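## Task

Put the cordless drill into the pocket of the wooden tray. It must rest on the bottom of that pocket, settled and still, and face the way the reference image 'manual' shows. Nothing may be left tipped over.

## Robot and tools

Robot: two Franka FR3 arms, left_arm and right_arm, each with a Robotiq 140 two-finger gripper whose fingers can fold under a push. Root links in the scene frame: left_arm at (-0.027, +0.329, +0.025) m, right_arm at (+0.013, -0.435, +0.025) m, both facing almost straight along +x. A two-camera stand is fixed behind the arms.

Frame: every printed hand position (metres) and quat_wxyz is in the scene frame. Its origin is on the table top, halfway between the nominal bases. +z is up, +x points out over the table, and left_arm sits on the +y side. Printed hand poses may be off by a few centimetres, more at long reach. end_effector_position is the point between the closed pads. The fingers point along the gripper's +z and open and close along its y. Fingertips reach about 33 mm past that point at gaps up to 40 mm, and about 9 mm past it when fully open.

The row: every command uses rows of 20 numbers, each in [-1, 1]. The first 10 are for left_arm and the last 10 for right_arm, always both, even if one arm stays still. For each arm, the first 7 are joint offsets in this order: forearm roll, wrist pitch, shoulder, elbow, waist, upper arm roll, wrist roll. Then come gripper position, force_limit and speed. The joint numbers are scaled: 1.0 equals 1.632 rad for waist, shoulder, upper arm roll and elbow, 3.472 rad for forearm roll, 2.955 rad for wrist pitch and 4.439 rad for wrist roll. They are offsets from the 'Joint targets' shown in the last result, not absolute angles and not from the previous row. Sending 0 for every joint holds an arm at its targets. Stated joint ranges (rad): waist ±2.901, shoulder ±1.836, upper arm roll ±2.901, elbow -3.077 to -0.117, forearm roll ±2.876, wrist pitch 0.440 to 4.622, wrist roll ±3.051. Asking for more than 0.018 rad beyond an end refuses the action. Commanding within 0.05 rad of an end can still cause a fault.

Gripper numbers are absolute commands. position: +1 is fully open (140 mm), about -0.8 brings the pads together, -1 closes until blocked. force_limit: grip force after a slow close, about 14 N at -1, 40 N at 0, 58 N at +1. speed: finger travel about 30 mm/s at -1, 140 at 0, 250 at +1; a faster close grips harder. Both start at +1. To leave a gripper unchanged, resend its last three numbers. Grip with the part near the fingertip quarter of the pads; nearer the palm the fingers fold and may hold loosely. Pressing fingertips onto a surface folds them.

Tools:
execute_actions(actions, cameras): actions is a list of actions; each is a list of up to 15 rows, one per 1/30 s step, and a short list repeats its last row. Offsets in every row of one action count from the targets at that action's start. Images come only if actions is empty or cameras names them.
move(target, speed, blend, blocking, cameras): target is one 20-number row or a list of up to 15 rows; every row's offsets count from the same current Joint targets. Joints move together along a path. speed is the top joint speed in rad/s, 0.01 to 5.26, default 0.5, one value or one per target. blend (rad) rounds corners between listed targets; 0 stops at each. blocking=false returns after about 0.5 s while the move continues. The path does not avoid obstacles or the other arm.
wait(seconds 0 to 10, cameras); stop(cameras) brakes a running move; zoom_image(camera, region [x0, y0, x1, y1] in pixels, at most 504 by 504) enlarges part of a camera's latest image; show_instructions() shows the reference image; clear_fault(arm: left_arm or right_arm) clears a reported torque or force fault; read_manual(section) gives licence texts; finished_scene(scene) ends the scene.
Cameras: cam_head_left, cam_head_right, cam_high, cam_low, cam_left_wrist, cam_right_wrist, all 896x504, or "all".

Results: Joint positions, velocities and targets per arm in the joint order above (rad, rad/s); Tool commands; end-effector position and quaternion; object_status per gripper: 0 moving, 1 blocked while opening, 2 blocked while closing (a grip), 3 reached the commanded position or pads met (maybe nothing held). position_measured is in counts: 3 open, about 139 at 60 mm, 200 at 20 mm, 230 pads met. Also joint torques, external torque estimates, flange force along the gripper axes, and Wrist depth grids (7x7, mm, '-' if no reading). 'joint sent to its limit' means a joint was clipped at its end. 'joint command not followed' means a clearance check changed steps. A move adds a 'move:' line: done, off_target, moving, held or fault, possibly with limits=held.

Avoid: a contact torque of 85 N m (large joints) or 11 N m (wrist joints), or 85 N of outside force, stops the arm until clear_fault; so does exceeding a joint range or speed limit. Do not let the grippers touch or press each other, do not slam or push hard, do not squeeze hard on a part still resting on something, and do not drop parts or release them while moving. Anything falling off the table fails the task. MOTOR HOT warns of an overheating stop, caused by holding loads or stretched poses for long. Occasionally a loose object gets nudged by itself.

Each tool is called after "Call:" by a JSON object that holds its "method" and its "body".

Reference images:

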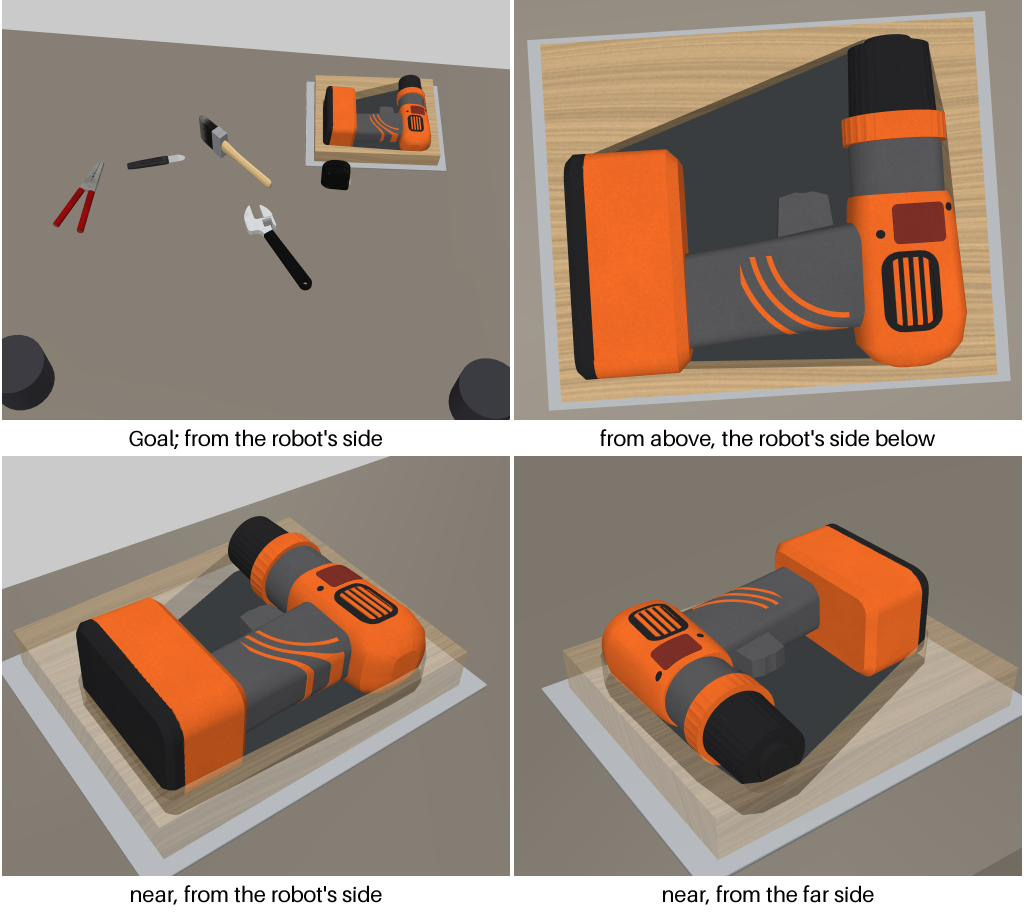

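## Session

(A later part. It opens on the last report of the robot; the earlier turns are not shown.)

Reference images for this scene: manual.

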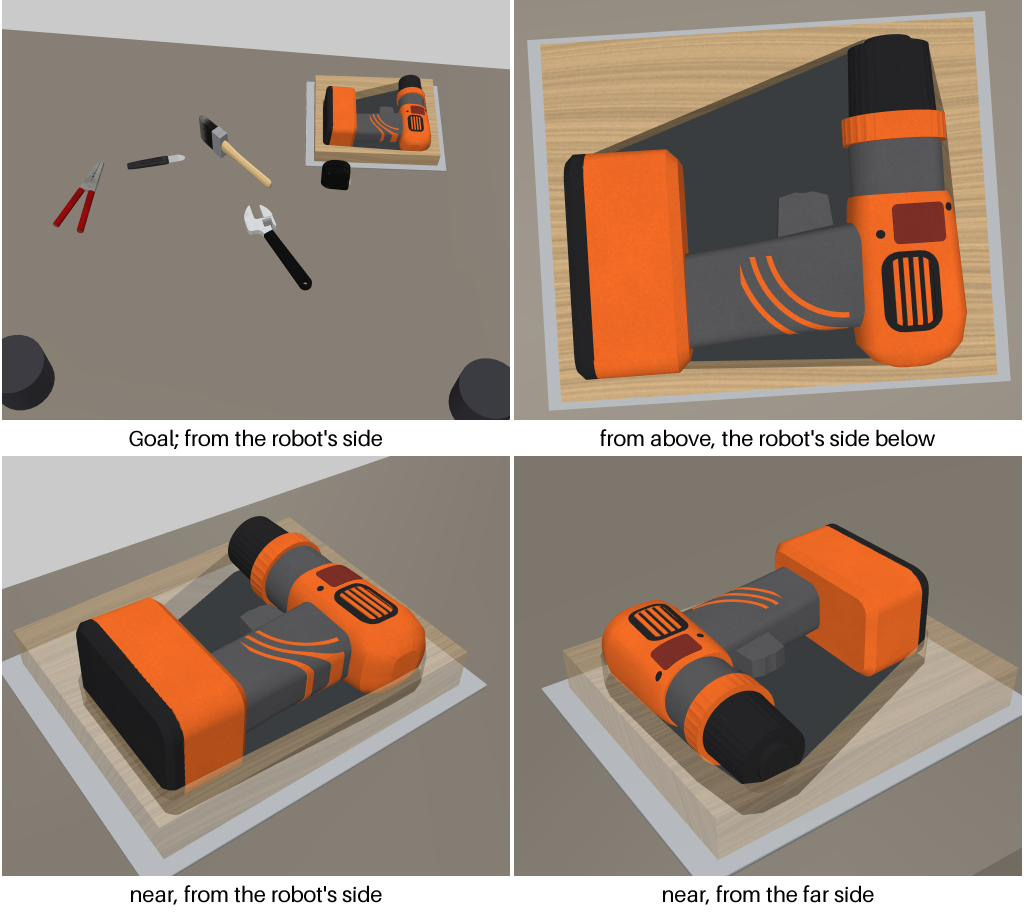

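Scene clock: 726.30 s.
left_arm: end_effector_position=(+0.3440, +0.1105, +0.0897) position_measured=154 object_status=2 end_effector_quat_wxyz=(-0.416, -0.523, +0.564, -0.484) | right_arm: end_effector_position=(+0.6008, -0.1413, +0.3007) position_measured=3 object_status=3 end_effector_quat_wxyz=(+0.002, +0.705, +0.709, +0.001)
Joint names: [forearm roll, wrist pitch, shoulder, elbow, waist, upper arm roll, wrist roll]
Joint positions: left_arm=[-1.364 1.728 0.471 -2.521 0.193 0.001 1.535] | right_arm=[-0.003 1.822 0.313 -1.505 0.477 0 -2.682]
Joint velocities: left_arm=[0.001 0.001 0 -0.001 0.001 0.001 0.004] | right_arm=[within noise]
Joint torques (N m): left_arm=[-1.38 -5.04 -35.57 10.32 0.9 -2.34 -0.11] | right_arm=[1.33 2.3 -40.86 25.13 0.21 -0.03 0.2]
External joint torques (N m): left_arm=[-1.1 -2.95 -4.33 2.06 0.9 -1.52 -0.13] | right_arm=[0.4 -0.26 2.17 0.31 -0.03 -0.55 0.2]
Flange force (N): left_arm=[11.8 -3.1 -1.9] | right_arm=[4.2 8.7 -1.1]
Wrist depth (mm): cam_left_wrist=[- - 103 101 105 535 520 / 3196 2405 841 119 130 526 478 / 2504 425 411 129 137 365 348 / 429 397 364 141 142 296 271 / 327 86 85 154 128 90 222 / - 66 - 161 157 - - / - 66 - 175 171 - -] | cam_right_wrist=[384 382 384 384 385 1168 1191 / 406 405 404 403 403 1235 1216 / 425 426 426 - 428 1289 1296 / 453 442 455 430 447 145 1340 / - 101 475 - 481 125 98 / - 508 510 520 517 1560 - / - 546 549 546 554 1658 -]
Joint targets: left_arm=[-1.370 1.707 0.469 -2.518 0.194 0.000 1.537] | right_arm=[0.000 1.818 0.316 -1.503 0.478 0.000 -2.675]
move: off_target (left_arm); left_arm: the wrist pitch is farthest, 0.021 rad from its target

Call:
{"method": "move", "body": {"target": [-0.0004,0.0006,0.0052,0.0010,0,0,0.0015,-0.98,0.2,-1,0,0,0,0,0,0,0,1,1,1], "speed": 0.03}}

Call:
{"method": "move", "body": {"target": [-0.0003,0.0005,0.0042,0.0008,0,0,0.0012,-0.98,0.2,-1,0,0,0,0,0,0,0,1,1,1], "speed": 0.03, "cameras": ["cam_low"]}}

Call:
{"method": "zoom_image", "body": {"camera": "cam_low", "region": [490, 210, 600, 300]}}

Scene clock: 732.83 s.
left_arm: end_effector_position=(+0.3446, +0.1106, +0.0892) position_measured=154 object_status=2 end_effector_quat_wxyz=(-0.417, -0.524, +0.563, -0.485) | right_arm: end_effector_position=(+0.6008, -0.1413, +0.3007) position_measured=3 object_status=3 end_effector_quat_wxyz=(+0.002, +0.705, +0.709, +0.001)
Joint names: [forearm roll, wrist pitch, shoulder, elbow, waist, upper arm roll, wrist roll]
Joint positions: left_arm=[-1.366 1.725 0.477 -2.519 0.194 0.002 1.536] | right_arm=[-0.003 1.822 0.313 -1.505 0.477 0 -2.682]
Joint torques (N m): left_arm=[-1.33 -3.95 -33.84 9.71 0.31 -2.65 0.23] | right_arm=[1.35 2.3 -40.92 25.2 0.16 -0.09 0.18]
External joint torques (N m): left_arm=[-1.05 -1.85 -2.52 1.54 0.3 -1.83 0.21] | right_arm=[0.42 -0.28 2.36 0.25 0.11 -0.46 0.18]
Flange force (N): left_arm=[6.0 -2.5 1.5] | right_arm=[4.6 9.1 -1.0]
Wrist depth (mm): cam_left_wrist=[2730 - 103 101 107 525 522 / - - 600 119 131 528 478 / 2892 429 433 129 137 370 350 / 429 403 362 141 142 294 272 / 325 86 85 157 150 90 221 / - 66 - 156 152 - - / - 66 - 174 170 - -] | cam_right_wrist=[380 381 384 386 387 1174 1191 / 397 405 405 406 405 1228 1248 / 427 428 418 409 423 1296 1310 / 449 440 453 - 442 145 1347 / - 101 477 - 485 125 98 / - 510 512 511 515 1602 - / - 544 545 548 551 1731 -]
Joint targets: left_arm=[-1.371 1.709 0.477 -2.516 0.194 0.000 1.544] | right_arm=[0.000 1.818 0.316 -1.503 0.478 0.000 -2.675]
move: off_target (left_arm); left_arm: the wrist pitch is farthest, 0.016 rad from its target

Scene clock: 733.53 s.
left_arm: end_effector_position=(+0.3449, +0.1107, +0.0889) position_measured=154 object_status=2 end_effector_quat_wxyz=(-0.418, -0.524, +0.560, -0.486) | right_arm: end_effector_position=(+0.6008, -0.1413, +0.3007) position_measured=3 object_status=3 end_effector_quat_wxyz=(+0.002, +0.705, +0.709, +0.001)
Joint names: [forearm roll, wrist pitch, shoulder, elbow, waist, upper arm roll, wrist roll]
Joint positions: left_arm=[-1.367 1.721 0.482 -2.517 0.195 0.002 1.536] | right_arm=[-0.003 1.822 0.313 -1.505 0.477 0 -2.682]
Joint torques (N m): left_arm=[-1.24 -3.21 -32.78 9.19 -0.36 -3.09 0.53] | right_arm=[1.35 2.32 -40.83 25.18 0.2 -0.01 0.18]
External joint torques (N m): left_arm=[-0.97 -1.11 -1.42 1.06 -0.42 -2.32 0.51] | right_arm=[0.42 -0.27 2.47 0.21 0.17 -0.37 0.18]
Flange force (N): left_arm=[2.8 -1.7 4.4] | right_arm=[4.7 9.1 -0.8]
Wrist depth (mm): cam_left_wrist=[- - 104 101 104 522 524 / - - 774 119 131 534 469 / 3796 425 424 130 138 371 352 / 425 400 362 141 142 295 273 / 327 86 85 156 128 90 222 / - 66 - 154 152 - - / - 66 - 173 170 - -] | cam_right_wrist=[382 382 386 387 385 1174 1185 / 399 405 406 403 406 1268 1228 / 427 428 416 405 421 1303 1310 / 453 443 451 - 454 145 1347 / - 101 481 469 477 125 98 / - 511 510 517 518 1540 - / - 545 548 545 555 1682 -]
Joint targets: left_arm=[-1.372 1.710 0.484 -2.515 0.194 0.000 1.549] | right_arm=[0.000 1.818 0.316 -1.503 0.478 0.000 -2.675]
move: off_target (left_arm); left_arm: the wrist roll is farthest, 0.013 rad from its target
Images, in order (width x height): cam_low 896x504.

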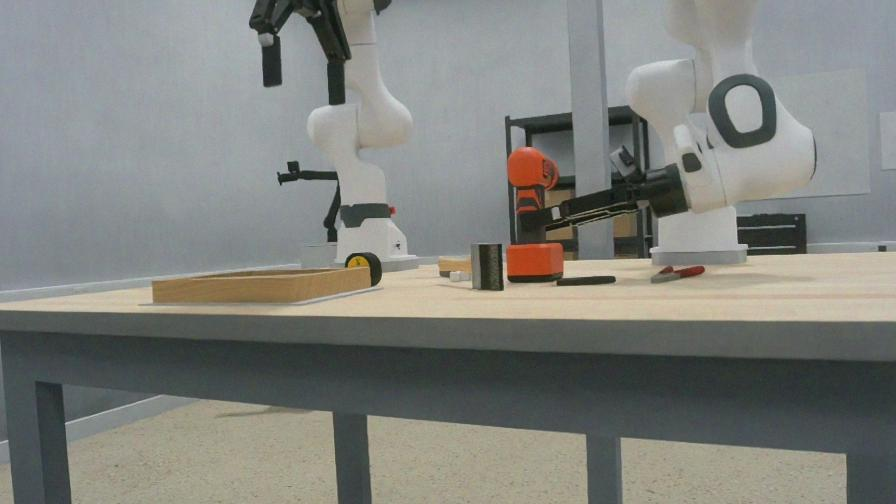

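Scaled by 4.582.

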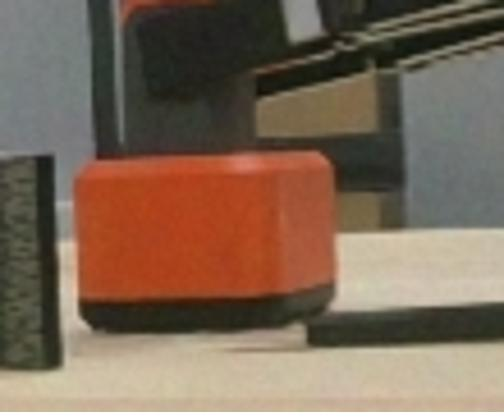

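Call:
{"method": "move", "body": {"target": [0,0,0,0,0,0,0,0.05,0.2,-1,0,0,0,0,0,0,0,1,1,1], "cameras": ["cam_low","cam_left_wrist"]}}

Call:
{"method": "zoom_image", "body": {"camera": "cam_low", "region": [480, 120, 640, 300]}}

Scene clock: 746.03 s.
left_arm: end_effector_position=(+0.3451, +0.1090, +0.0912) position_measured=123 object_status=0 end_effector_quat_wxyz=(-0.419, -0.521, +0.560, -0.490) | right_arm: end_effector_position=(+0.6008, -0.1413, +0.3007) position_measured=3 object_status=3 end_effector_quat_wxyz=(+0.002, +0.705, +0.709, +0.001)
Joint names: [forearm roll, wrist pitch, shoulder, elbow, waist, upper arm roll, wrist roll]
Joint positions: left_arm=[-1.369 1.714 0.482 -2.516 0.195 0.001 1.542] | right_arm=[-0.003 1.822 0.313 -1.505 0.477 0 -2.682]
Joint torques (N m): left_arm=[-0.71 -2.24 -32.79 8.77 0.19 -1.7 0.22] | right_arm=[1.34 2.3 -40.81 25.17 0.21 -0.04 0.2]
External joint torques (N m): left_arm=[-0.44 -0.11 -1.46 0.75 0.21 -0.81 0.2] | right_arm=[0.43 -0.3 2.6 0.11 0.33 -0.26 0.2]
Flange force (N): left_arm=[3.4 -0.7 1.2] | right_arm=[5.0 9.0 -0.6]
Wrist depth (mm): cam_left_wrist=[- - 101 100 103 119 515 / - - 779 118 131 539 494 / 3196 513 504 127 136 377 354 / 464 400 121 139 140 292 275 / 343 80 103 154 158 90 89 / - - 211 156 150 - 68 / - - - 174 171 - -] | cam_right_wrist=[381 382 386 384 385 1180 1140 / 400 405 405 406 404 1235 1216 / 426 426 391 - 433 1275 1303 / 452 442 459 - 450 145 1363 / - 101 477 - 475 125 99 / - 507 514 518 515 1581 - / - 546 545 544 553 1658 -]
Joint targets: left_arm=[-1.372 1.710 0.484 -2.515 0.194 0.000 1.549] | right_arm=[0.000 1.818 0.316 -1.503 0.478 0.000 -2.675]
move: done
Images, in order (width x height): cam_low 896x504, cam_left_wrist 896x504.

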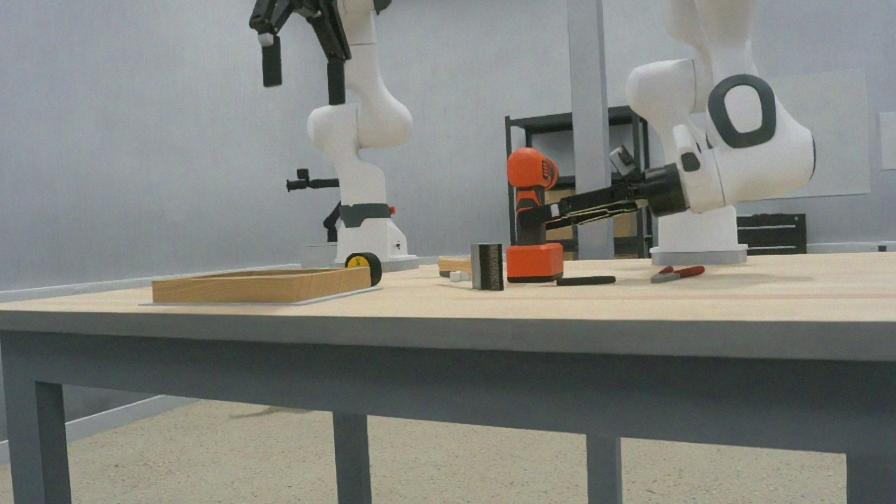

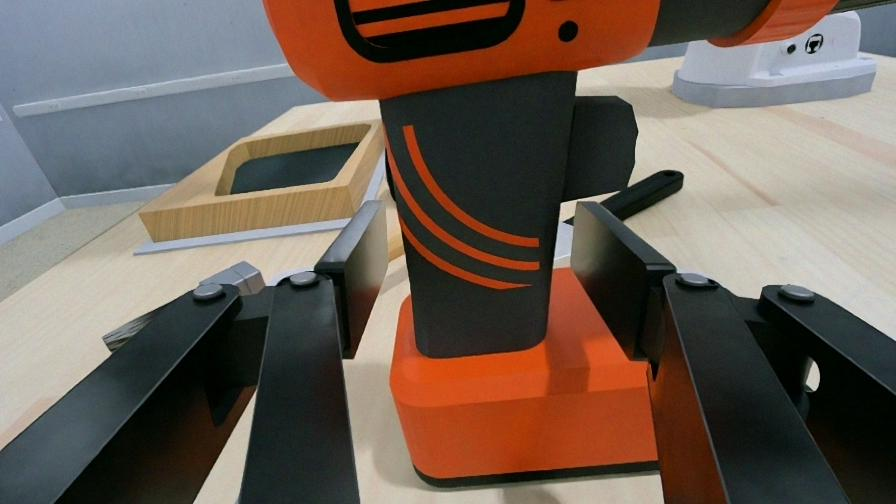

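Scaled by 2.800.

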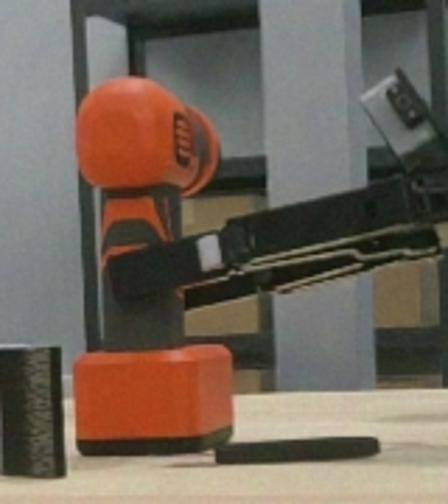

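Call:
{"method": "move", "body": {"target": [[0.0313,-0.0082,-0.0069,0.0126,0.0653,0,-0.0060,0.05,0.2,-1,0,0,0,0,0,0,0,0.4,-0.1,0],[0.0868,-0.0320,-0.0079,0.0626,0.1834,0,-0.0195,0.05,0.2,-1,0,0,0,0,0,0,0,0.4,-0.1,0],[0.0868,-0.0320,-0.2836,0.0626,0.1834,0,-0.0195,0.05,0.2,-1,0.5112,0.0267,-0.4265,-0.7047,-0.1029,0,0.9908,0.4,-0.1,0]], "speed": [0.12,0.25,1.1], "blend": [0.01,0.02,0], "cameras": ["cam_low","cam_high","cam_left_wrist","cam_right_wrist"]}}

Scene clock: 851.23 s.
left_arm: end_effector_position=(+0.4170, +0.2648, +0.2566) position_measured=123 object_status=3 end_effector_quat_wxyz=(-0.240, -0.455, +0.682, -0.520) | right_arm: end_effector_position=(+0.3942, -0.0360, +0.4185) position_measured=78 object_status=3 end_effector_quat_wxyz=(-0.265, +0.331, +0.649, +0.632)
Joint names: [forearm roll, wrist pitch, shoulder, elbow, waist, upper arm roll, wrist roll]
Joint positions: left_arm=[-1.074 1.619 0.024 -2.414 0.492 0.001 1.469] | right_arm=[1.772 1.893 -0.377 -2.652 0.312 0 1.715]
Joint velocities: left_arm=[within noise] | right_arm=[0.002 0.001 0 0 0 0 0.005]
Joint torques (N m): left_arm=[-0.71 -1.21 -29.19 19.21 1.2 -0.95 -0.3] | right_arm=[1.46 -1.33 -17.38 22.71 -0.5 -1.01 0.21]
External joint torques (N m): left_arm=[0.43 -0.1 -1.6 0.44 1.21 -0.9 -0.28] | right_arm=[0.38 0.23 0.44 -0.6 -0.53 -0.48 0.12]
Flange force (N): left_arm=[4.8 0.3 -1.6] | right_arm=[-0.7 -0.9 -0.3]
Wrist depth (mm): cam_left_wrist=[- - 2270 2641 802 260 435 / - - - 893 747 273 421 / 3075 4338 3037 671 321 397 380 / 2792 3283 116 593 141 332 340 / - 80 104 514 424 90 89 / - - 482 446 384 - 68 / - - - 395 355 - -] | cam_right_wrist=[727 2098 1976 596 2098 1897 1706 / 693 2136 1838 605 2757 - - / 590 748 539 2280 3387 - 2522 / 497 621 152 - 155 2549 - / - 89 685 902 - 107 2725 / - - 616 798 2857 - - / - - 533 664 2549 - -]
Joint targets: left_arm=[-1.071 1.615 0.021 -2.413 0.493 0.000 1.463] | right_arm=[1.775 1.897 -0.380 -2.654 0.310 0.000 1.723]
move: done; blend cut to 0 rad at target 1
Images, in order (width x height): cam_high 896x504, cam_low 896x504, cam_left_wrist 896x504, cam_right_wrist 896x504.

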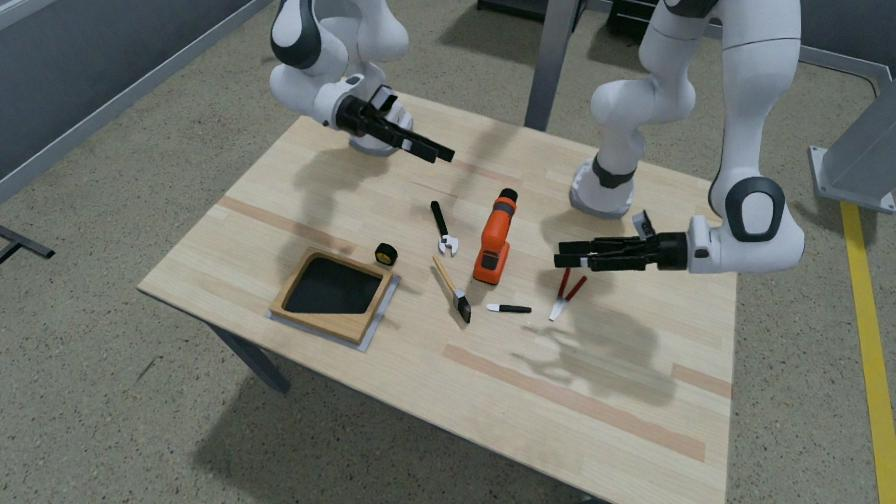

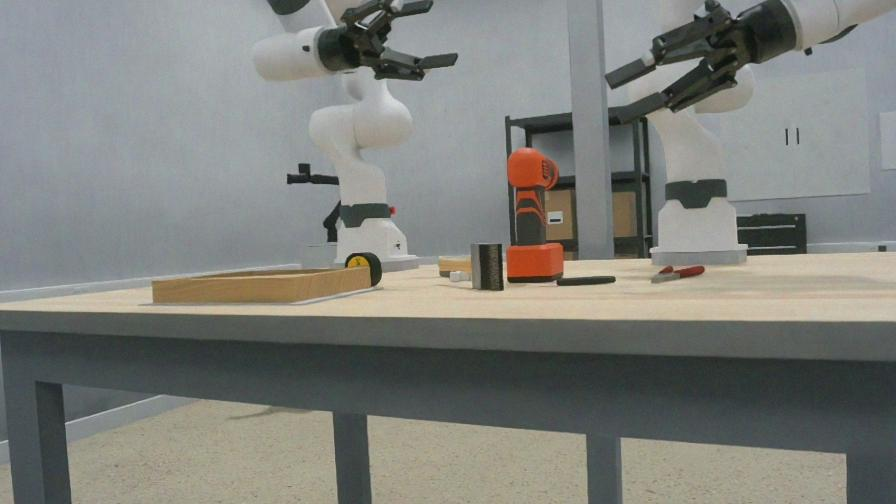

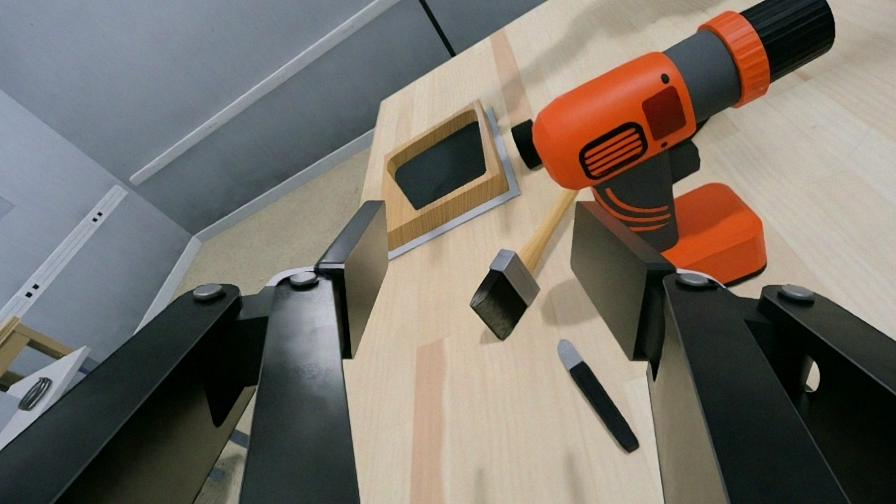

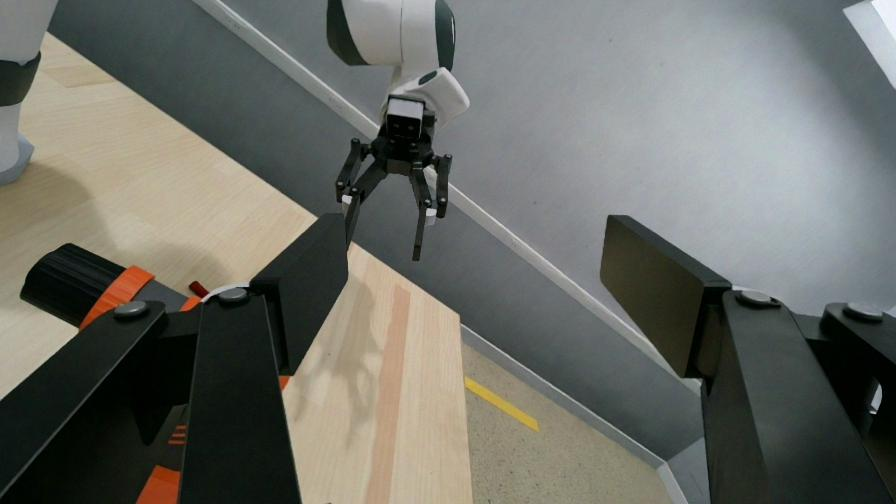

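Call:
{"method": "move", "body": {"target": [0,0,0,0,0,0,0,0.05,0.2,-1,0,0,0.3682,0,0,0,0,0.4,-0.1,0], "speed": 0.4, "cameras": ["cam_low","cam_left_wrist","cam_right_wrist"]}}

Scene clock: 857.40 s.
left_arm: end_effector_position=(+0.4170, +0.2648, +0.2566) position_measured=123 object_status=3 end_effector_quat_wxyz=(-0.240, -0.455, +0.682, -0.520) | right_arm: end_effector_position=(+0.3465, -0.0510, +0.1364) position_measured=78 object_status=3 end_effector_quat_wxyz=(-0.408, +0.518, +0.600, +0.454)
Joint names: [forearm roll, wrist pitch, shoulder, elbow, waist, upper arm roll, wrist roll]
Joint positions: left_arm=[-1.074 1.619 0.024 -2.414 0.492 0.001 1.469] | right_arm=[1.772 1.894 0.219 -2.654 0.312 0 1.717]
Joint torques (N m): left_arm=[-0.71 -1.19 -29.15 19.3 1.22 -1 -0.29] | right_arm=[0.67 -1.65 -26.72 13.34 -0.46 -0.05 0.23]
External joint torques (N m): left_arm=[0.43 -0.1 -1.55 0.55 1.1 -1.08 -0.26] | right_arm=[0.3 0.15 1.98 -0.01 -0.57 -0.49 0.19]
Flange force (N): left_arm=[4.4 -0.2 -1.5] | right_arm=[-6.7 2.6 2.1]
Wrist depth (mm): cam_left_wrist=[- - - 1065 493 273 431 / - 2359 3681 883 489 438 421 / - - 2699 667 494 413 378 / 2792 5398 116 594 141 339 341 / - 80 103 508 422 90 88 / - - 485 447 387 - 68 / - - - 394 355 - -] | cam_right_wrist=[408 459 223 218 219 2496 - / 433 487 629 262 730 755 1882 / 393 418 452 480 528 563 - / 318 338 153 - 154 420 456 / - 89 268 296 308 106 374 / - - 242 244 266 - - / - - 204 214 228 - -]
Joint targets: left_arm=[-1.071 1.615 0.021 -2.413 0.493 0.000 1.463] | right_arm=[1.775 1.897 0.221 -2.654 0.310 0.000 1.723]
move: done
Images, in order (width x height): cam_low 896x504, cam_left_wrist 896x504, cam_right_wrist 896x504.

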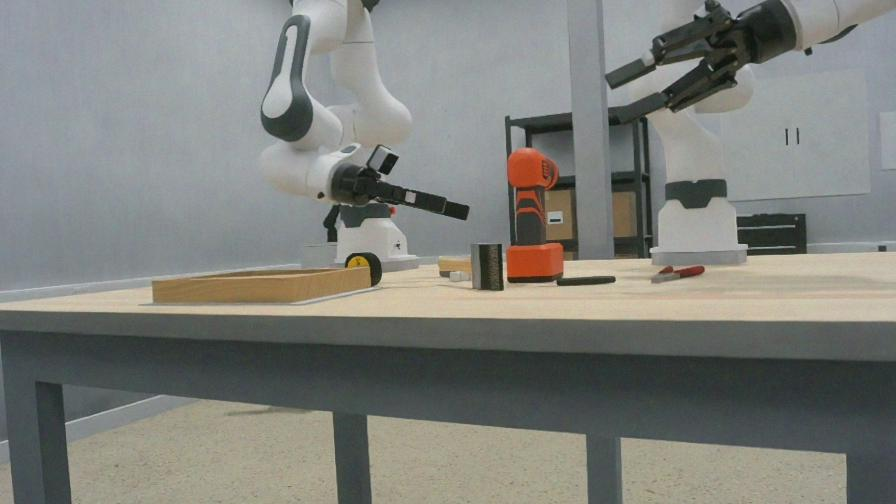

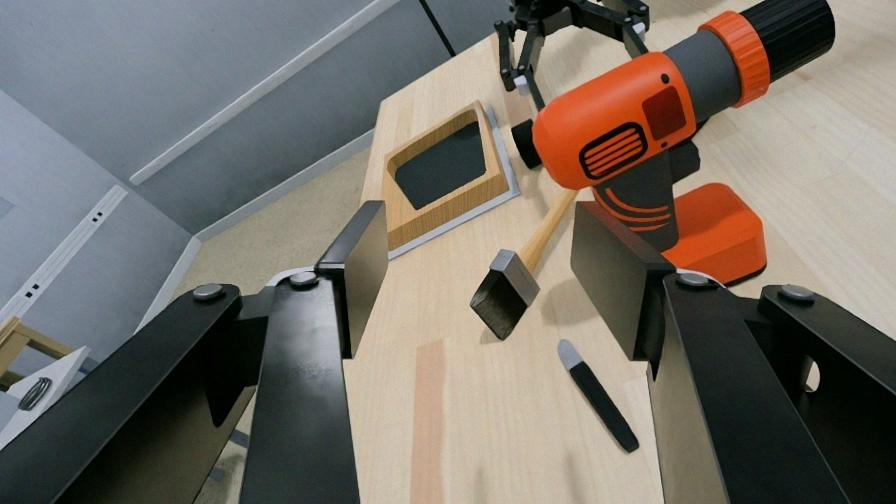

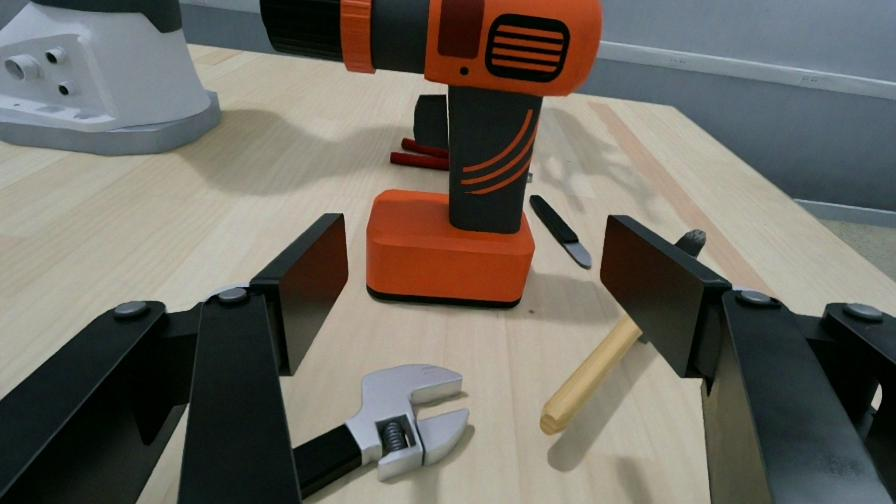

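Call:
{"method": "zoom_image", "body": {"camera": "cam_right_wrist", "region": [340, 60, 620, 320]}}

Scaled by 1.800.

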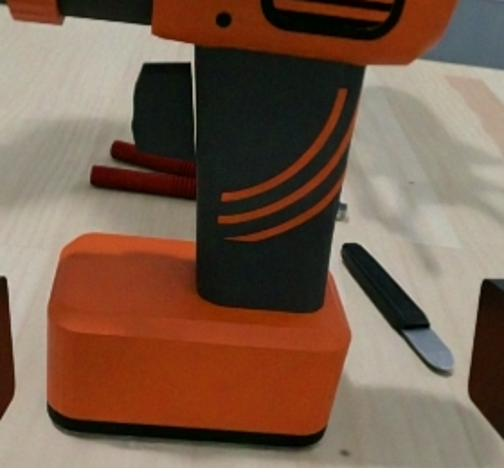

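Call:
{"method": "zoom_image", "body": {"camera": "cam_right_wrist", "region": [560, 180, 760, 400]}}

Call:
{"method": "zoom_image", "body": {"camera": "cam_right_wrist", "region": [220, 180, 420, 400]}}

Scaled by 2.291.

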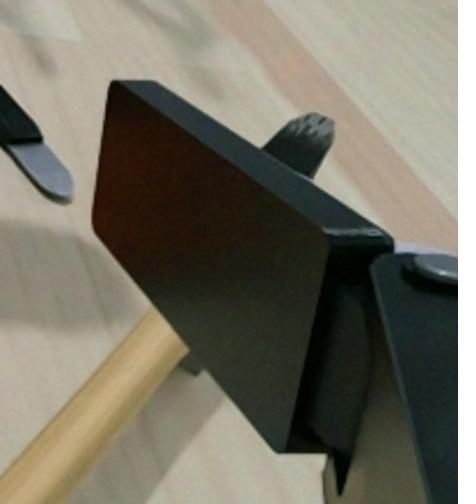

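Scaled by 2.291.

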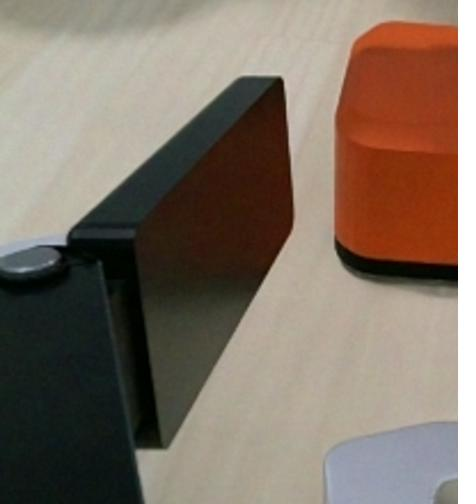

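Call:
{"method": "execute_actions", "body": {"actions": [], "cameras": ["cam_right_wrist","cam_left_wrist"]}}

Scene clock: 971.40 s.
left_arm: end_effector_position=(+0.4170, +0.2648, +0.2566) position_measured=123 object_status=3 end_effector_quat_wxyz=(-0.240, -0.455, +0.682, -0.520) | right_arm: end_effector_position=(+0.3465, -0.0510, +0.1364) position_measured=78 object_status=3 end_effector_quat_wxyz=(-0.408, +0.518, +0.600, +0.454)
Joint names: [forearm roll, wrist pitch, shoulder, elbow, waist, upper arm roll, wrist roll]
Joint positions: left_arm=[-1.074 1.619 0.024 -2.414 0.492 0.001 1.469] | right_arm=[1.772 1.894 0.219 -2.654 0.312 0 1.717]
Joint velocities: within noise
Joint torques (N m): left_arm=[-0.71 -1.21 -29.19 19.21 1.21 -1.01 -0.3] | right_arm=[0.67 -1.63 -26.74 13.33 -0.45 -0.08 0.24]
External joint torques (N m): left_arm=[0.42 -0.11 -1.66 0.5 1.11 -1.07 -0.28] | right_arm=[0.28 0.16 2.12 -0.18 -0.47 -0.43 0.19]
Flange force (N): left_arm=[4.9 0.0 -1.4] | right_arm=[-6.9 2.3 2.2]
Wrist depth (mm): cam_left_wrist=[- - 2336 2479 493 268 428 / - 3796 - 883 274 268 423 / 3328 3796 3037 666 556 419 375 / 3114 3422 116 591 141 103 340 / 2892 80 103 526 420 90 88 / - - 487 447 392 - 68 / - - - 395 355 - -] | cam_right_wrist=[403 462 223 218 224 2080 - / 423 503 629 269 727 798 1912 / 393 417 459 287 532 561 2395 / 319 337 153 288 155 425 452 / - 89 268 296 305 107 373 / - - 244 245 265 - - / - - 203 214 228 - -]
Joint targets: left_arm=[-1.071 1.615 0.021 -2.413 0.493 0.000 1.463] | right_arm=[1.775 1.897 0.221 -2.654 0.310 0.000 1.723]
Tool commands: left_gripper/position=+0.05 left_gripper/force_limit=+0.2 left_gripper/speed=-1.0 right_gripper/position=+0.4 right_gripper/force_limit=-0.1 right_gripper/speed=+0.0
Images, in order (width x height): cam_left_wrist 896x504, cam_right_wrist 896x504.

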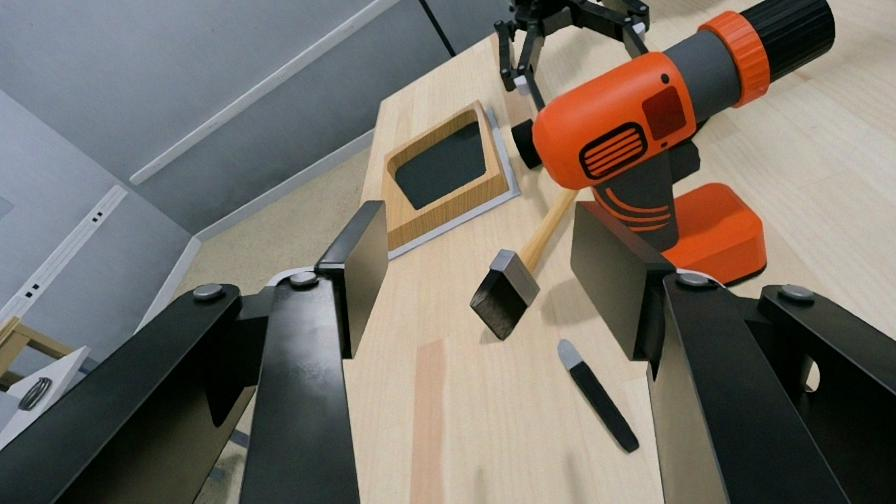

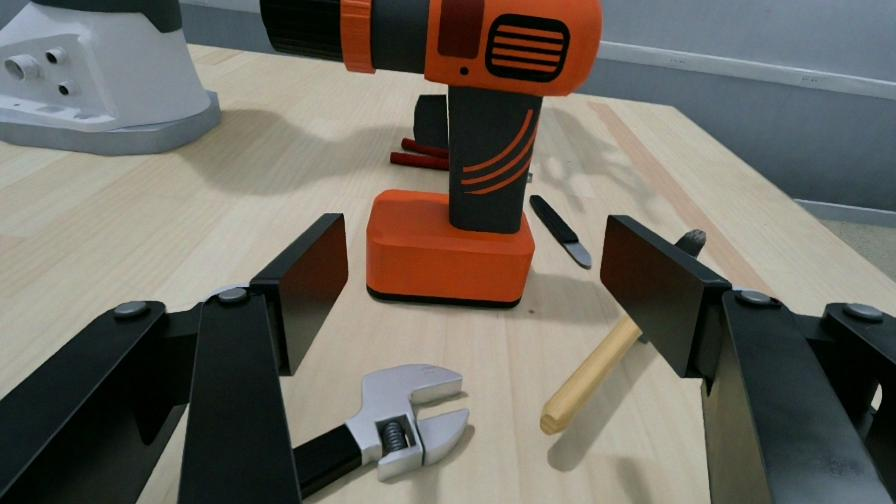

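Call:
{"method": "move", "body": {"target": [0,0,0,0,0.3,0,0,0.05,0.2,-1,0.0481,0.0193,0.1060,0.1232,0.1281,0,0.0029,0.4,-0.1,0], "speed": 0.4, "cameras": ["cam_right_wrist"]}}

Scene clock: 1046.43 s.
left_arm: end_effector_position=(+0.3951, +0.4811, +0.2568) position_measured=123 object_status=3 end_effector_quat_wxyz=(+0.107, +0.607, -0.551, +0.562) | right_arm: end_effector_position=(+0.3634, +0.0398, +0.1122) position_measured=78 object_status=3 end_effector_quat_wxyz=(-0.413, +0.509, +0.607, +0.449)
Joint names: [forearm roll, wrist pitch, shoulder, elbow, waist, upper arm roll, wrist roll]
Joint positions: left_arm=[-1.073 1.618 0.024 -2.414 0.981 0.001 1.469] | right_arm=[1.938 1.95 0.391 -2.454 0.518 0 1.729]
Joint velocities: left_arm=[within noise] | right_arm=[0.005 0.003 0 0.001 0 -0.002 0.002]
Joint torques (N m): left_arm=[-0.77 -1.04 -29.13 19.24 1.27 -1.12 -0.32] | right_arm=[0.76 -1.53 -32.19 14.39 0.74 0.01 0.24]
External joint torques (N m): left_arm=[0.36 0.07 -1.68 0.58 1.25 -1.1 -0.3] | right_arm=[0.46 0.23 2.56 0.31 0.71 -0.45 0.19]
Flange force (N): left_arm=[4.7 -0.2 -1.2] | right_arm=[-7.0 3.0 5.7]
Wrist depth (mm): cam_left_wrist=[2557 - 3037 3626 736 527 475 / 2229 2382 3374 2858 658 516 388 / - 1528 3037 712 555 445 379 / 2150 1620 116 594 162 387 337 / 2041 80 103 510 420 90 88 / - - 481 446 396 - 68 / - - - 396 356 - -] | cam_right_wrist=[362 659 147 - 140 2044 2098 / 373 504 533 164 641 712 2009 / 356 372 389 177 459 502 2302 / 281 297 153 202 317 379 397 / - 89 115 - 269 107 334 / - - 216 220 234 - - / - - 188 192 200 - -]
Joint targets: left_arm=[-1.071 1.615 0.021 -2.413 0.983 0.000 1.463] | right_arm=[1.942 1.954 0.394 -2.452 0.520 0.000 1.736]
move: done
Images, in order (width x height): cam_right_wrist 896x504.

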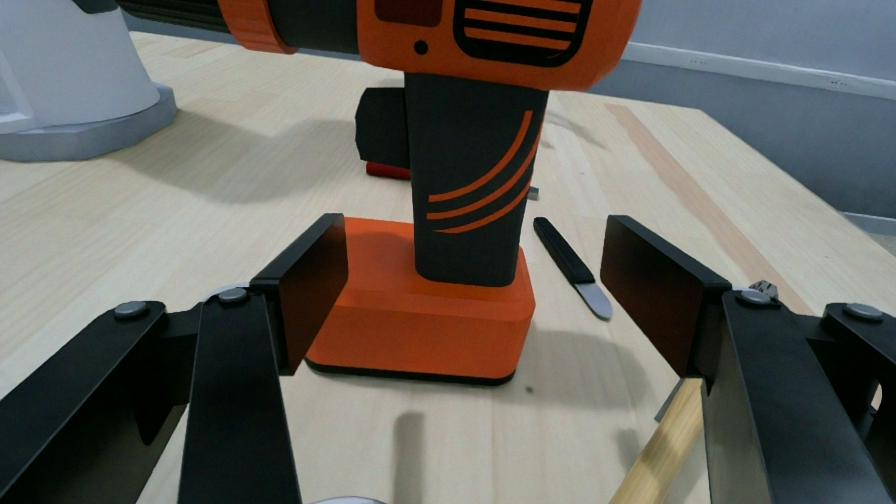

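Call:
{"method": "move", "body": {"target": [0,0,0,0,0,0,0,0.05,0.2,-1,0.0261,0.0105,0.0594,0.0662,0.0680,0,0.0016,0.4,-0.1,0], "speed": 0.2, "cameras": ["cam_right_wrist","cam_head_left"]}}

Scene clock: 1071.37 s.
left_arm: end_effector_position=(+0.3951, +0.4810, +0.2568) position_measured=123 object_status=3 end_effector_quat_wxyz=(+0.107, +0.607, -0.551, +0.562) | right_arm: end_effector_position=(+0.3583, +0.0928, +0.0939) position_measured=78 object_status=3 end_effector_quat_wxyz=(-0.419, +0.507, +0.610, +0.443)
Joint names: [forearm roll, wrist pitch, shoulder, elbow, waist, upper arm roll, wrist roll]
Joint positions: left_arm=[-1.073 1.618 0.024 -2.414 0.981 0.001 1.469] | right_arm=[2.029 1.981 0.488 -2.346 0.629 0.001 1.736]
Joint velocities: left_arm=[within noise] | right_arm=[0.003 0.004 -0.001 0.001 -0.001 0 0.001]
Joint torques (N m): left_arm=[-0.76 -1.04 -29.12 19.27 1.24 -0.96 -0.34] | right_arm=[0.59 -1.51 -35.1 14.77 0.61 -0.05 0.26]
External joint torques (N m): left_arm=[0.38 0.04 -1.58 0.51 1.07 -1.08 -0.31] | right_arm=[0.34 0.25 2.66 0.41 0.53 -0.58 0.22]
Flange force (N): left_arm=[4.5 -0.1 -1.0] | right_arm=[-6.9 3.6 5.7]
Wrist depth (mm): cam_left_wrist=[2999 2699 3521 3196 741 414 453 / 2405 2059 3737 2927 679 509 402 / - 1598 2892 721 552 443 375 / 2208 1653 116 594 162 388 341 / 1883 80 103 509 422 90 89 / - - 490 449 394 - 68 / - - - 392 352 - -] | cam_right_wrist=[333 632 659 101 90 2026 1838 / 349 469 126 109 114 666 - / 321 340 330 121 375 453 494 / 257 270 152 137 140 339 355 / - 89 116 151 235 106 296 / - - - - 212 - - / - - 167 170 179 - -]
Joint targets: left_arm=[-1.071 1.615 0.021 -2.413 0.983 0.000 1.463] | right_arm=[2.032 1.985 0.491 -2.344 0.630 0.000 1.743]
move: done
Images, in order (width x height): cam_head_left 896x504, cam_right_wrist 896x504.

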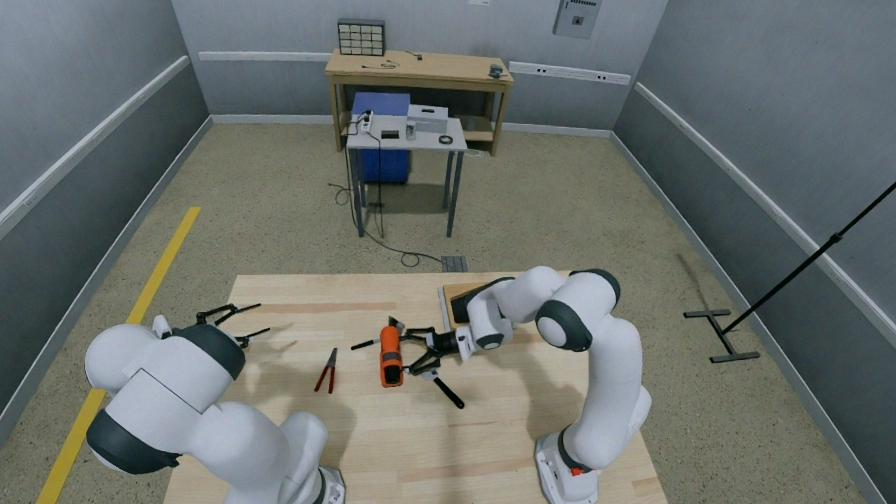

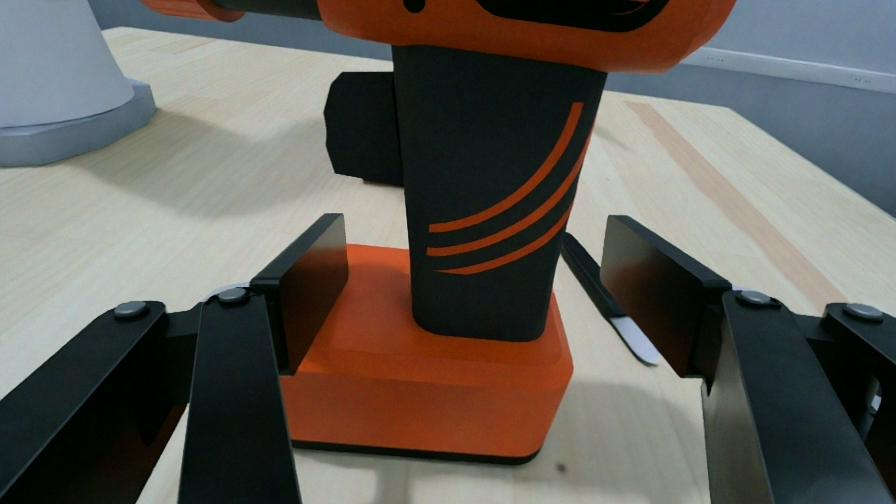

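Call:
{"method": "move", "body": {"target": [0,0,0,0,0,0,0,0.05,0.2,-1,-0.0039,-0.0016,0.0027,0.0017,-0.0087,0,0.0035,0.4,-0.1,0], "speed": 0.2, "cameras": ["cam_right_wrist"]}}

Scene clock: 1136.73 s.
left_arm: end_effector_position=(+0.3951, +0.4810, +0.2568) position_measured=123 object_status=3 end_effector_quat_wxyz=(+0.107, +0.607, -0.551, +0.562) | right_arm: end_effector_position=(+0.3625, +0.0889, +0.0917) position_measured=78 object_status=3 end_effector_quat_wxyz=(-0.420, +0.513, +0.605, +0.440)
Joint names: [forearm roll, wrist pitch, shoulder, elbow, waist, upper arm roll, wrist roll]
Joint positions: left_arm=[-1.073 1.618 0.024 -2.414 0.981 0.001 1.469] | right_arm=[2.022 1.981 0.492 -2.343 0.618 0.001 1.75]
Joint velocities: left_arm=[within noise] | right_arm=[0 0.001 0 -0.001 0 0 0.006]
Joint torques (N m): left_arm=[-0.76 -1.03 -29.12 19.32 1.24 -0.95 -0.27] | right_arm=[-0.13 -1.78 -35.2 14.69 -0.41 -0.06 0.22]
External joint torques (N m): left_arm=[0.38 0.07 -1.56 0.57 1.11 -1.04 -0.25] | right_arm=[-0.38 -0.02 2.57 0.4 -0.49 -0.6 0.18]
Flange force (N): left_arm=[4.3 -0.2 -1.2] | right_arm=[-7.5 5.0 3.0]
Wrist depth (mm): cam_left_wrist=[2584 2999 4188 4049 764 459 419 / 2531 2825 3681 2892 648 541 398 / 2336 1547 2963 712 552 443 378 / 2249 1641 116 593 162 385 341 / 2008 80 103 510 422 90 88 / - - 484 445 392 - 68 / - - - 394 354 - -] | cam_right_wrist=[352 634 127 105 - 1992 1882 / - 459 125 111 544 605 2891 / 321 336 340 125 378 432 464 / 257 270 152 142 146 327 342 / - 89 116 153 239 106 285 / - - 161 - 206 - - / - - 168 171 176 - -]
Joint targets: left_arm=[-1.071 1.615 0.021 -2.413 0.983 0.000 1.463] | right_arm=[2.019 1.980 0.495 -2.342 0.616 0.000 1.759]
move: done
Images, in order (width x height): cam_right_wrist 896x504.

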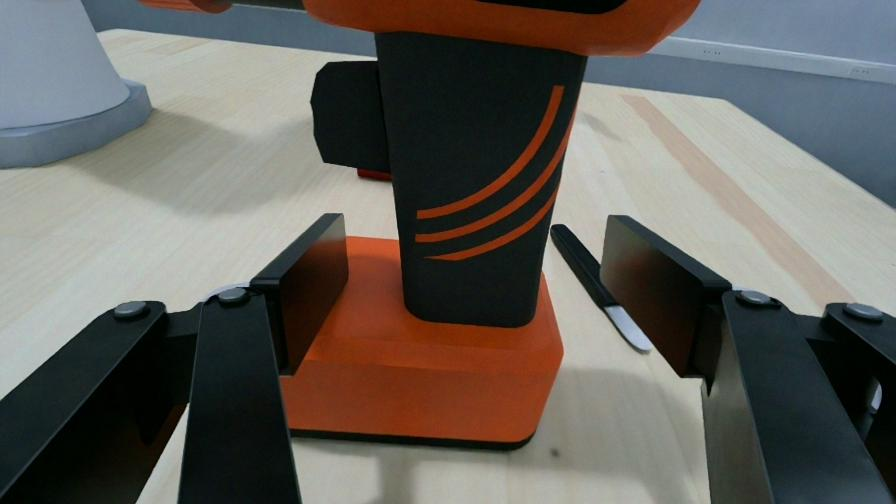

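Call:
{"method": "execute_actions", "body": {"actions": [[[0,0,0,0,0,0,0,0.05,0.2,-1,0,0,0,0,0,0,0,-1,-0.1,-1]],[[0,0,0,0,0,0,0,0.05,0.2,-1,0,0,0,0,0,0,0,-1,-0.1,-1]],[[0,0,0,0,0,0,0,0.05,0.2,-1,0,0,0,0,0,0,0,-1,-0.1,-1]],[[0,0,0,0,0,0,0,0.05,0.2,-1,0,0,0,0,0,0,0,-1,-0.1,-1]]], "cameras": ["cam_right_wrist"]}}

Scene clock: 1143.23 s.
left_arm: end_effector_position=(+0.3951, +0.4810, +0.2568) position_measured=123 object_status=3 end_effector_quat_wxyz=(+0.107, +0.607, -0.551, +0.562) | right_arm: end_effector_position=(+0.3609, +0.0889, +0.0915) position_measured=154 object_status=2 end_effector_quat_wxyz=(-0.422, +0.512, +0.606, +0.439)
Joint names: [forearm roll, wrist pitch, shoulder, elbow, waist, upper arm roll, wrist roll]
Joint positions: left_arm=[-1.073 1.618 0.024 -2.414 0.981 0.001 1.469] | right_arm=[2.018 1.98 0.492 -2.344 0.618 0.001 1.752]
Joint torques (N m): left_arm=[-0.75 -1.04 -29.12 19.26 1.29 -1.01 -0.29] | right_arm=[0.79 -1.5 -35.18 15.89 -0.34 -0.29 0.21]
External joint torques (N m): left_arm=[0.4 0.05 -1.52 0.42 1.18 -1.08 -0.27] | right_arm=[0.53 0.29 2.58 1.58 -0.47 -0.9 0.17]
External joint torques at the end of the 1st action: left_arm=[0.38 0.05 -1.67 0.51 1.07 -1.12 -0.26] | right_arm=[-0.37 -0.01 2.73 0.3 -0.51 -0.63 0.2]
External joint torques at the end of the 2nd action: left_arm=[0.38 0.06 -1.58 0.49 1.21 -0.99 -0.27] | right_arm=[-0.37 -0.02 2.69 0.33 -0.51 -0.64 0.18]
External joint torques at the end of the 3rd action: left_arm=[0.38 0.05 -1.58 0.43 1.17 -1.03 -0.27] | right_arm=[0.9 0.41 2.63 1.33 -1.41 -1.7 0.18]
Flange force (N): left_arm=[4.4 0.1 -1.1] | right_arm=[-8.4 6.7 6.8]
Flange force at the end of the 1st action (N): left_arm=[4.8 0.0 -1.0] | right_arm=[-7.8 5.0 3.0]
Flange force at the end of the 2nd action (N): left_arm=[4.5 0.1 -1.2] | right_arm=[-7.8 5.0 2.9]
Flange force at the end of the 3rd action (N): left_arm=[4.6 0.2 -1.1] | right_arm=[-8.8 6.6 5.4]
Wrist depth (mm): cam_left_wrist=[- 2927 2699 3422 821 542 470 / 2189 2927 3374 2892 655 541 402 / - 1641 2858 714 557 449 381 / 2150 1898 116 590 162 388 344 / 2041 80 103 518 421 90 89 / - - 485 446 395 - 68 / - - - 394 357 - -] | cam_right_wrist=[352 668 127 105 93 2155 1824 / 346 474 128 111 558 617 2026 / 319 339 340 127 413 432 438 / 257 267 274 142 146 320 343 / 215 224 93 154 119 89 280 / - - - - - - - / - - - 172 175 - -]
Joint targets: left_arm=[-1.071 1.615 0.021 -2.413 0.983 0.000 1.463] | right_arm=[2.019 1.980 0.495 -2.342 0.616 0.000 1.759]
Step readings (joint positions of left_arm | right_arm; steps 1 to 15: 1st action; 16 to 30: 2nd action; 31 to 45: 3rd action; 46 to 60: 4th action):
0: [-1.073 1.618 0.024 -2.414 0.981 0.001 1.469] | [2.022 1.981 0.492 -2.343 0.618 0.001 1.752]
1: [-1.073 1.618 0.024 -2.414 0.981 0.001 1.469] | [2.022 1.981 0.492 -2.343 0.618 0.001 1.752]
2: [-1.073 1.618 0.024 -2.414 0.981 0.001 1.469] | [2.022 1.981 0.492 -2.343 0.618 0.001 1.752]
4: [-1.073 1.618 0.024 -2.414 0.981 0.001 1.469] | [2.022 1.981 0.492 -2.343 0.618 0.001 1.752]
8: [-1.073 1.618 0.024 -2.414 0.981 0.001 1.469] | [2.022 1.981 0.492 -2.343 0.618 0.001 1.752]
15: [-1.073 1.618 0.024 -2.414 0.981 0.001 1.469] | [2.022 1.981 0.492 -2.343 0.618 0.001 1.752]
16: [-1.073 1.618 0.024 -2.414 0.981 0.001 1.469] | [2.022 1.981 0.492 -2.343 0.618 0.001 1.752]
17: [-1.073 1.618 0.024 -2.414 0.981 0.001 1.469] | [2.022 1.981 0.492 -2.343 0.618 0.001 1.752]
19: [-1.073 1.618 0.024 -2.414 0.981 0.001 1.469] | [2.022 1.981 0.492 -2.343 0.618 0.001 1.752]
23: [-1.073 1.618 0.024 -2.414 0.981 0.001 1.469] | [2.022 1.981 0.492 -2.343 0.618 0.001 1.752]
30: [-1.073 1.618 0.024 -2.414 0.981 0.001 1.469] | [2.022 1.981 0.492 -2.343 0.618 0.001 1.752]
31: [-1.073 1.618 0.024 -2.414 0.981 0.001 1.469] | [2.022 1.981 0.492 -2.343 0.618 0.001 1.752]
32: [-1.073 1.618 0.024 -2.414 0.981 0.001 1.469] | [2.022 1.981 0.492 -2.343 0.618 0.001 1.752]
34: [-1.073 1.618 0.024 -2.414 0.981 0.001 1.469] | [2.022 1.981 0.492 -2.343 0.618 0.001 1.752]
38: [-1.073 1.618 0.024 -2.414 0.981 0.001 1.469] | [2.022 1.981 0.492 -2.343 0.618 0.001 1.752]
45: [-1.073 1.618 0.024 -2.414 0.981 0.001 1.469] | [2.021 1.981 0.492 -2.343 0.618 0.001 1.752]
46: [-1.073 1.618 0.024 -2.414 0.981 0.001 1.469] | [2.020 1.981 0.492 -2.343 0.618 0.001 1.752]
47: [-1.073 1.618 0.024 -2.414 0.981 0.001 1.469] | [2.019 1.980 0.492 -2.344 0.618 0.001 1.752]
49: [-1.073 1.618 0.024 -2.414 0.981 0.001 1.469] | [2.018 1.980 0.492 -2.344 0.618 0.001 1.752]
53: [-1.073 1.618 0.024 -2.414 0.981 0.001 1.469] | [2.018 1.980 0.492 -2.344 0.618 0.001 1.752]
60: [-1.073 1.618 0.024 -2.414 0.981 0.001 1.469] | [2.018 1.980 0.492 -2.344 0.618 0.001 1.752]
Images, in order (width x height): cam_right_wrist 896x504.

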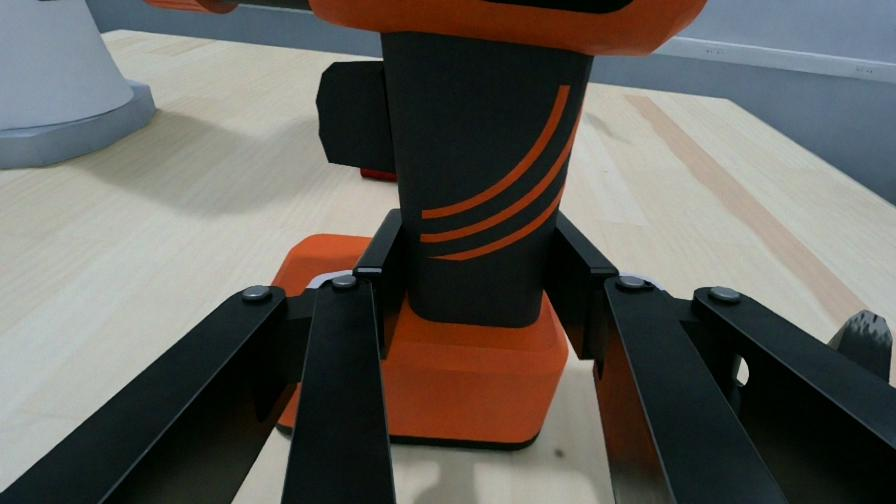

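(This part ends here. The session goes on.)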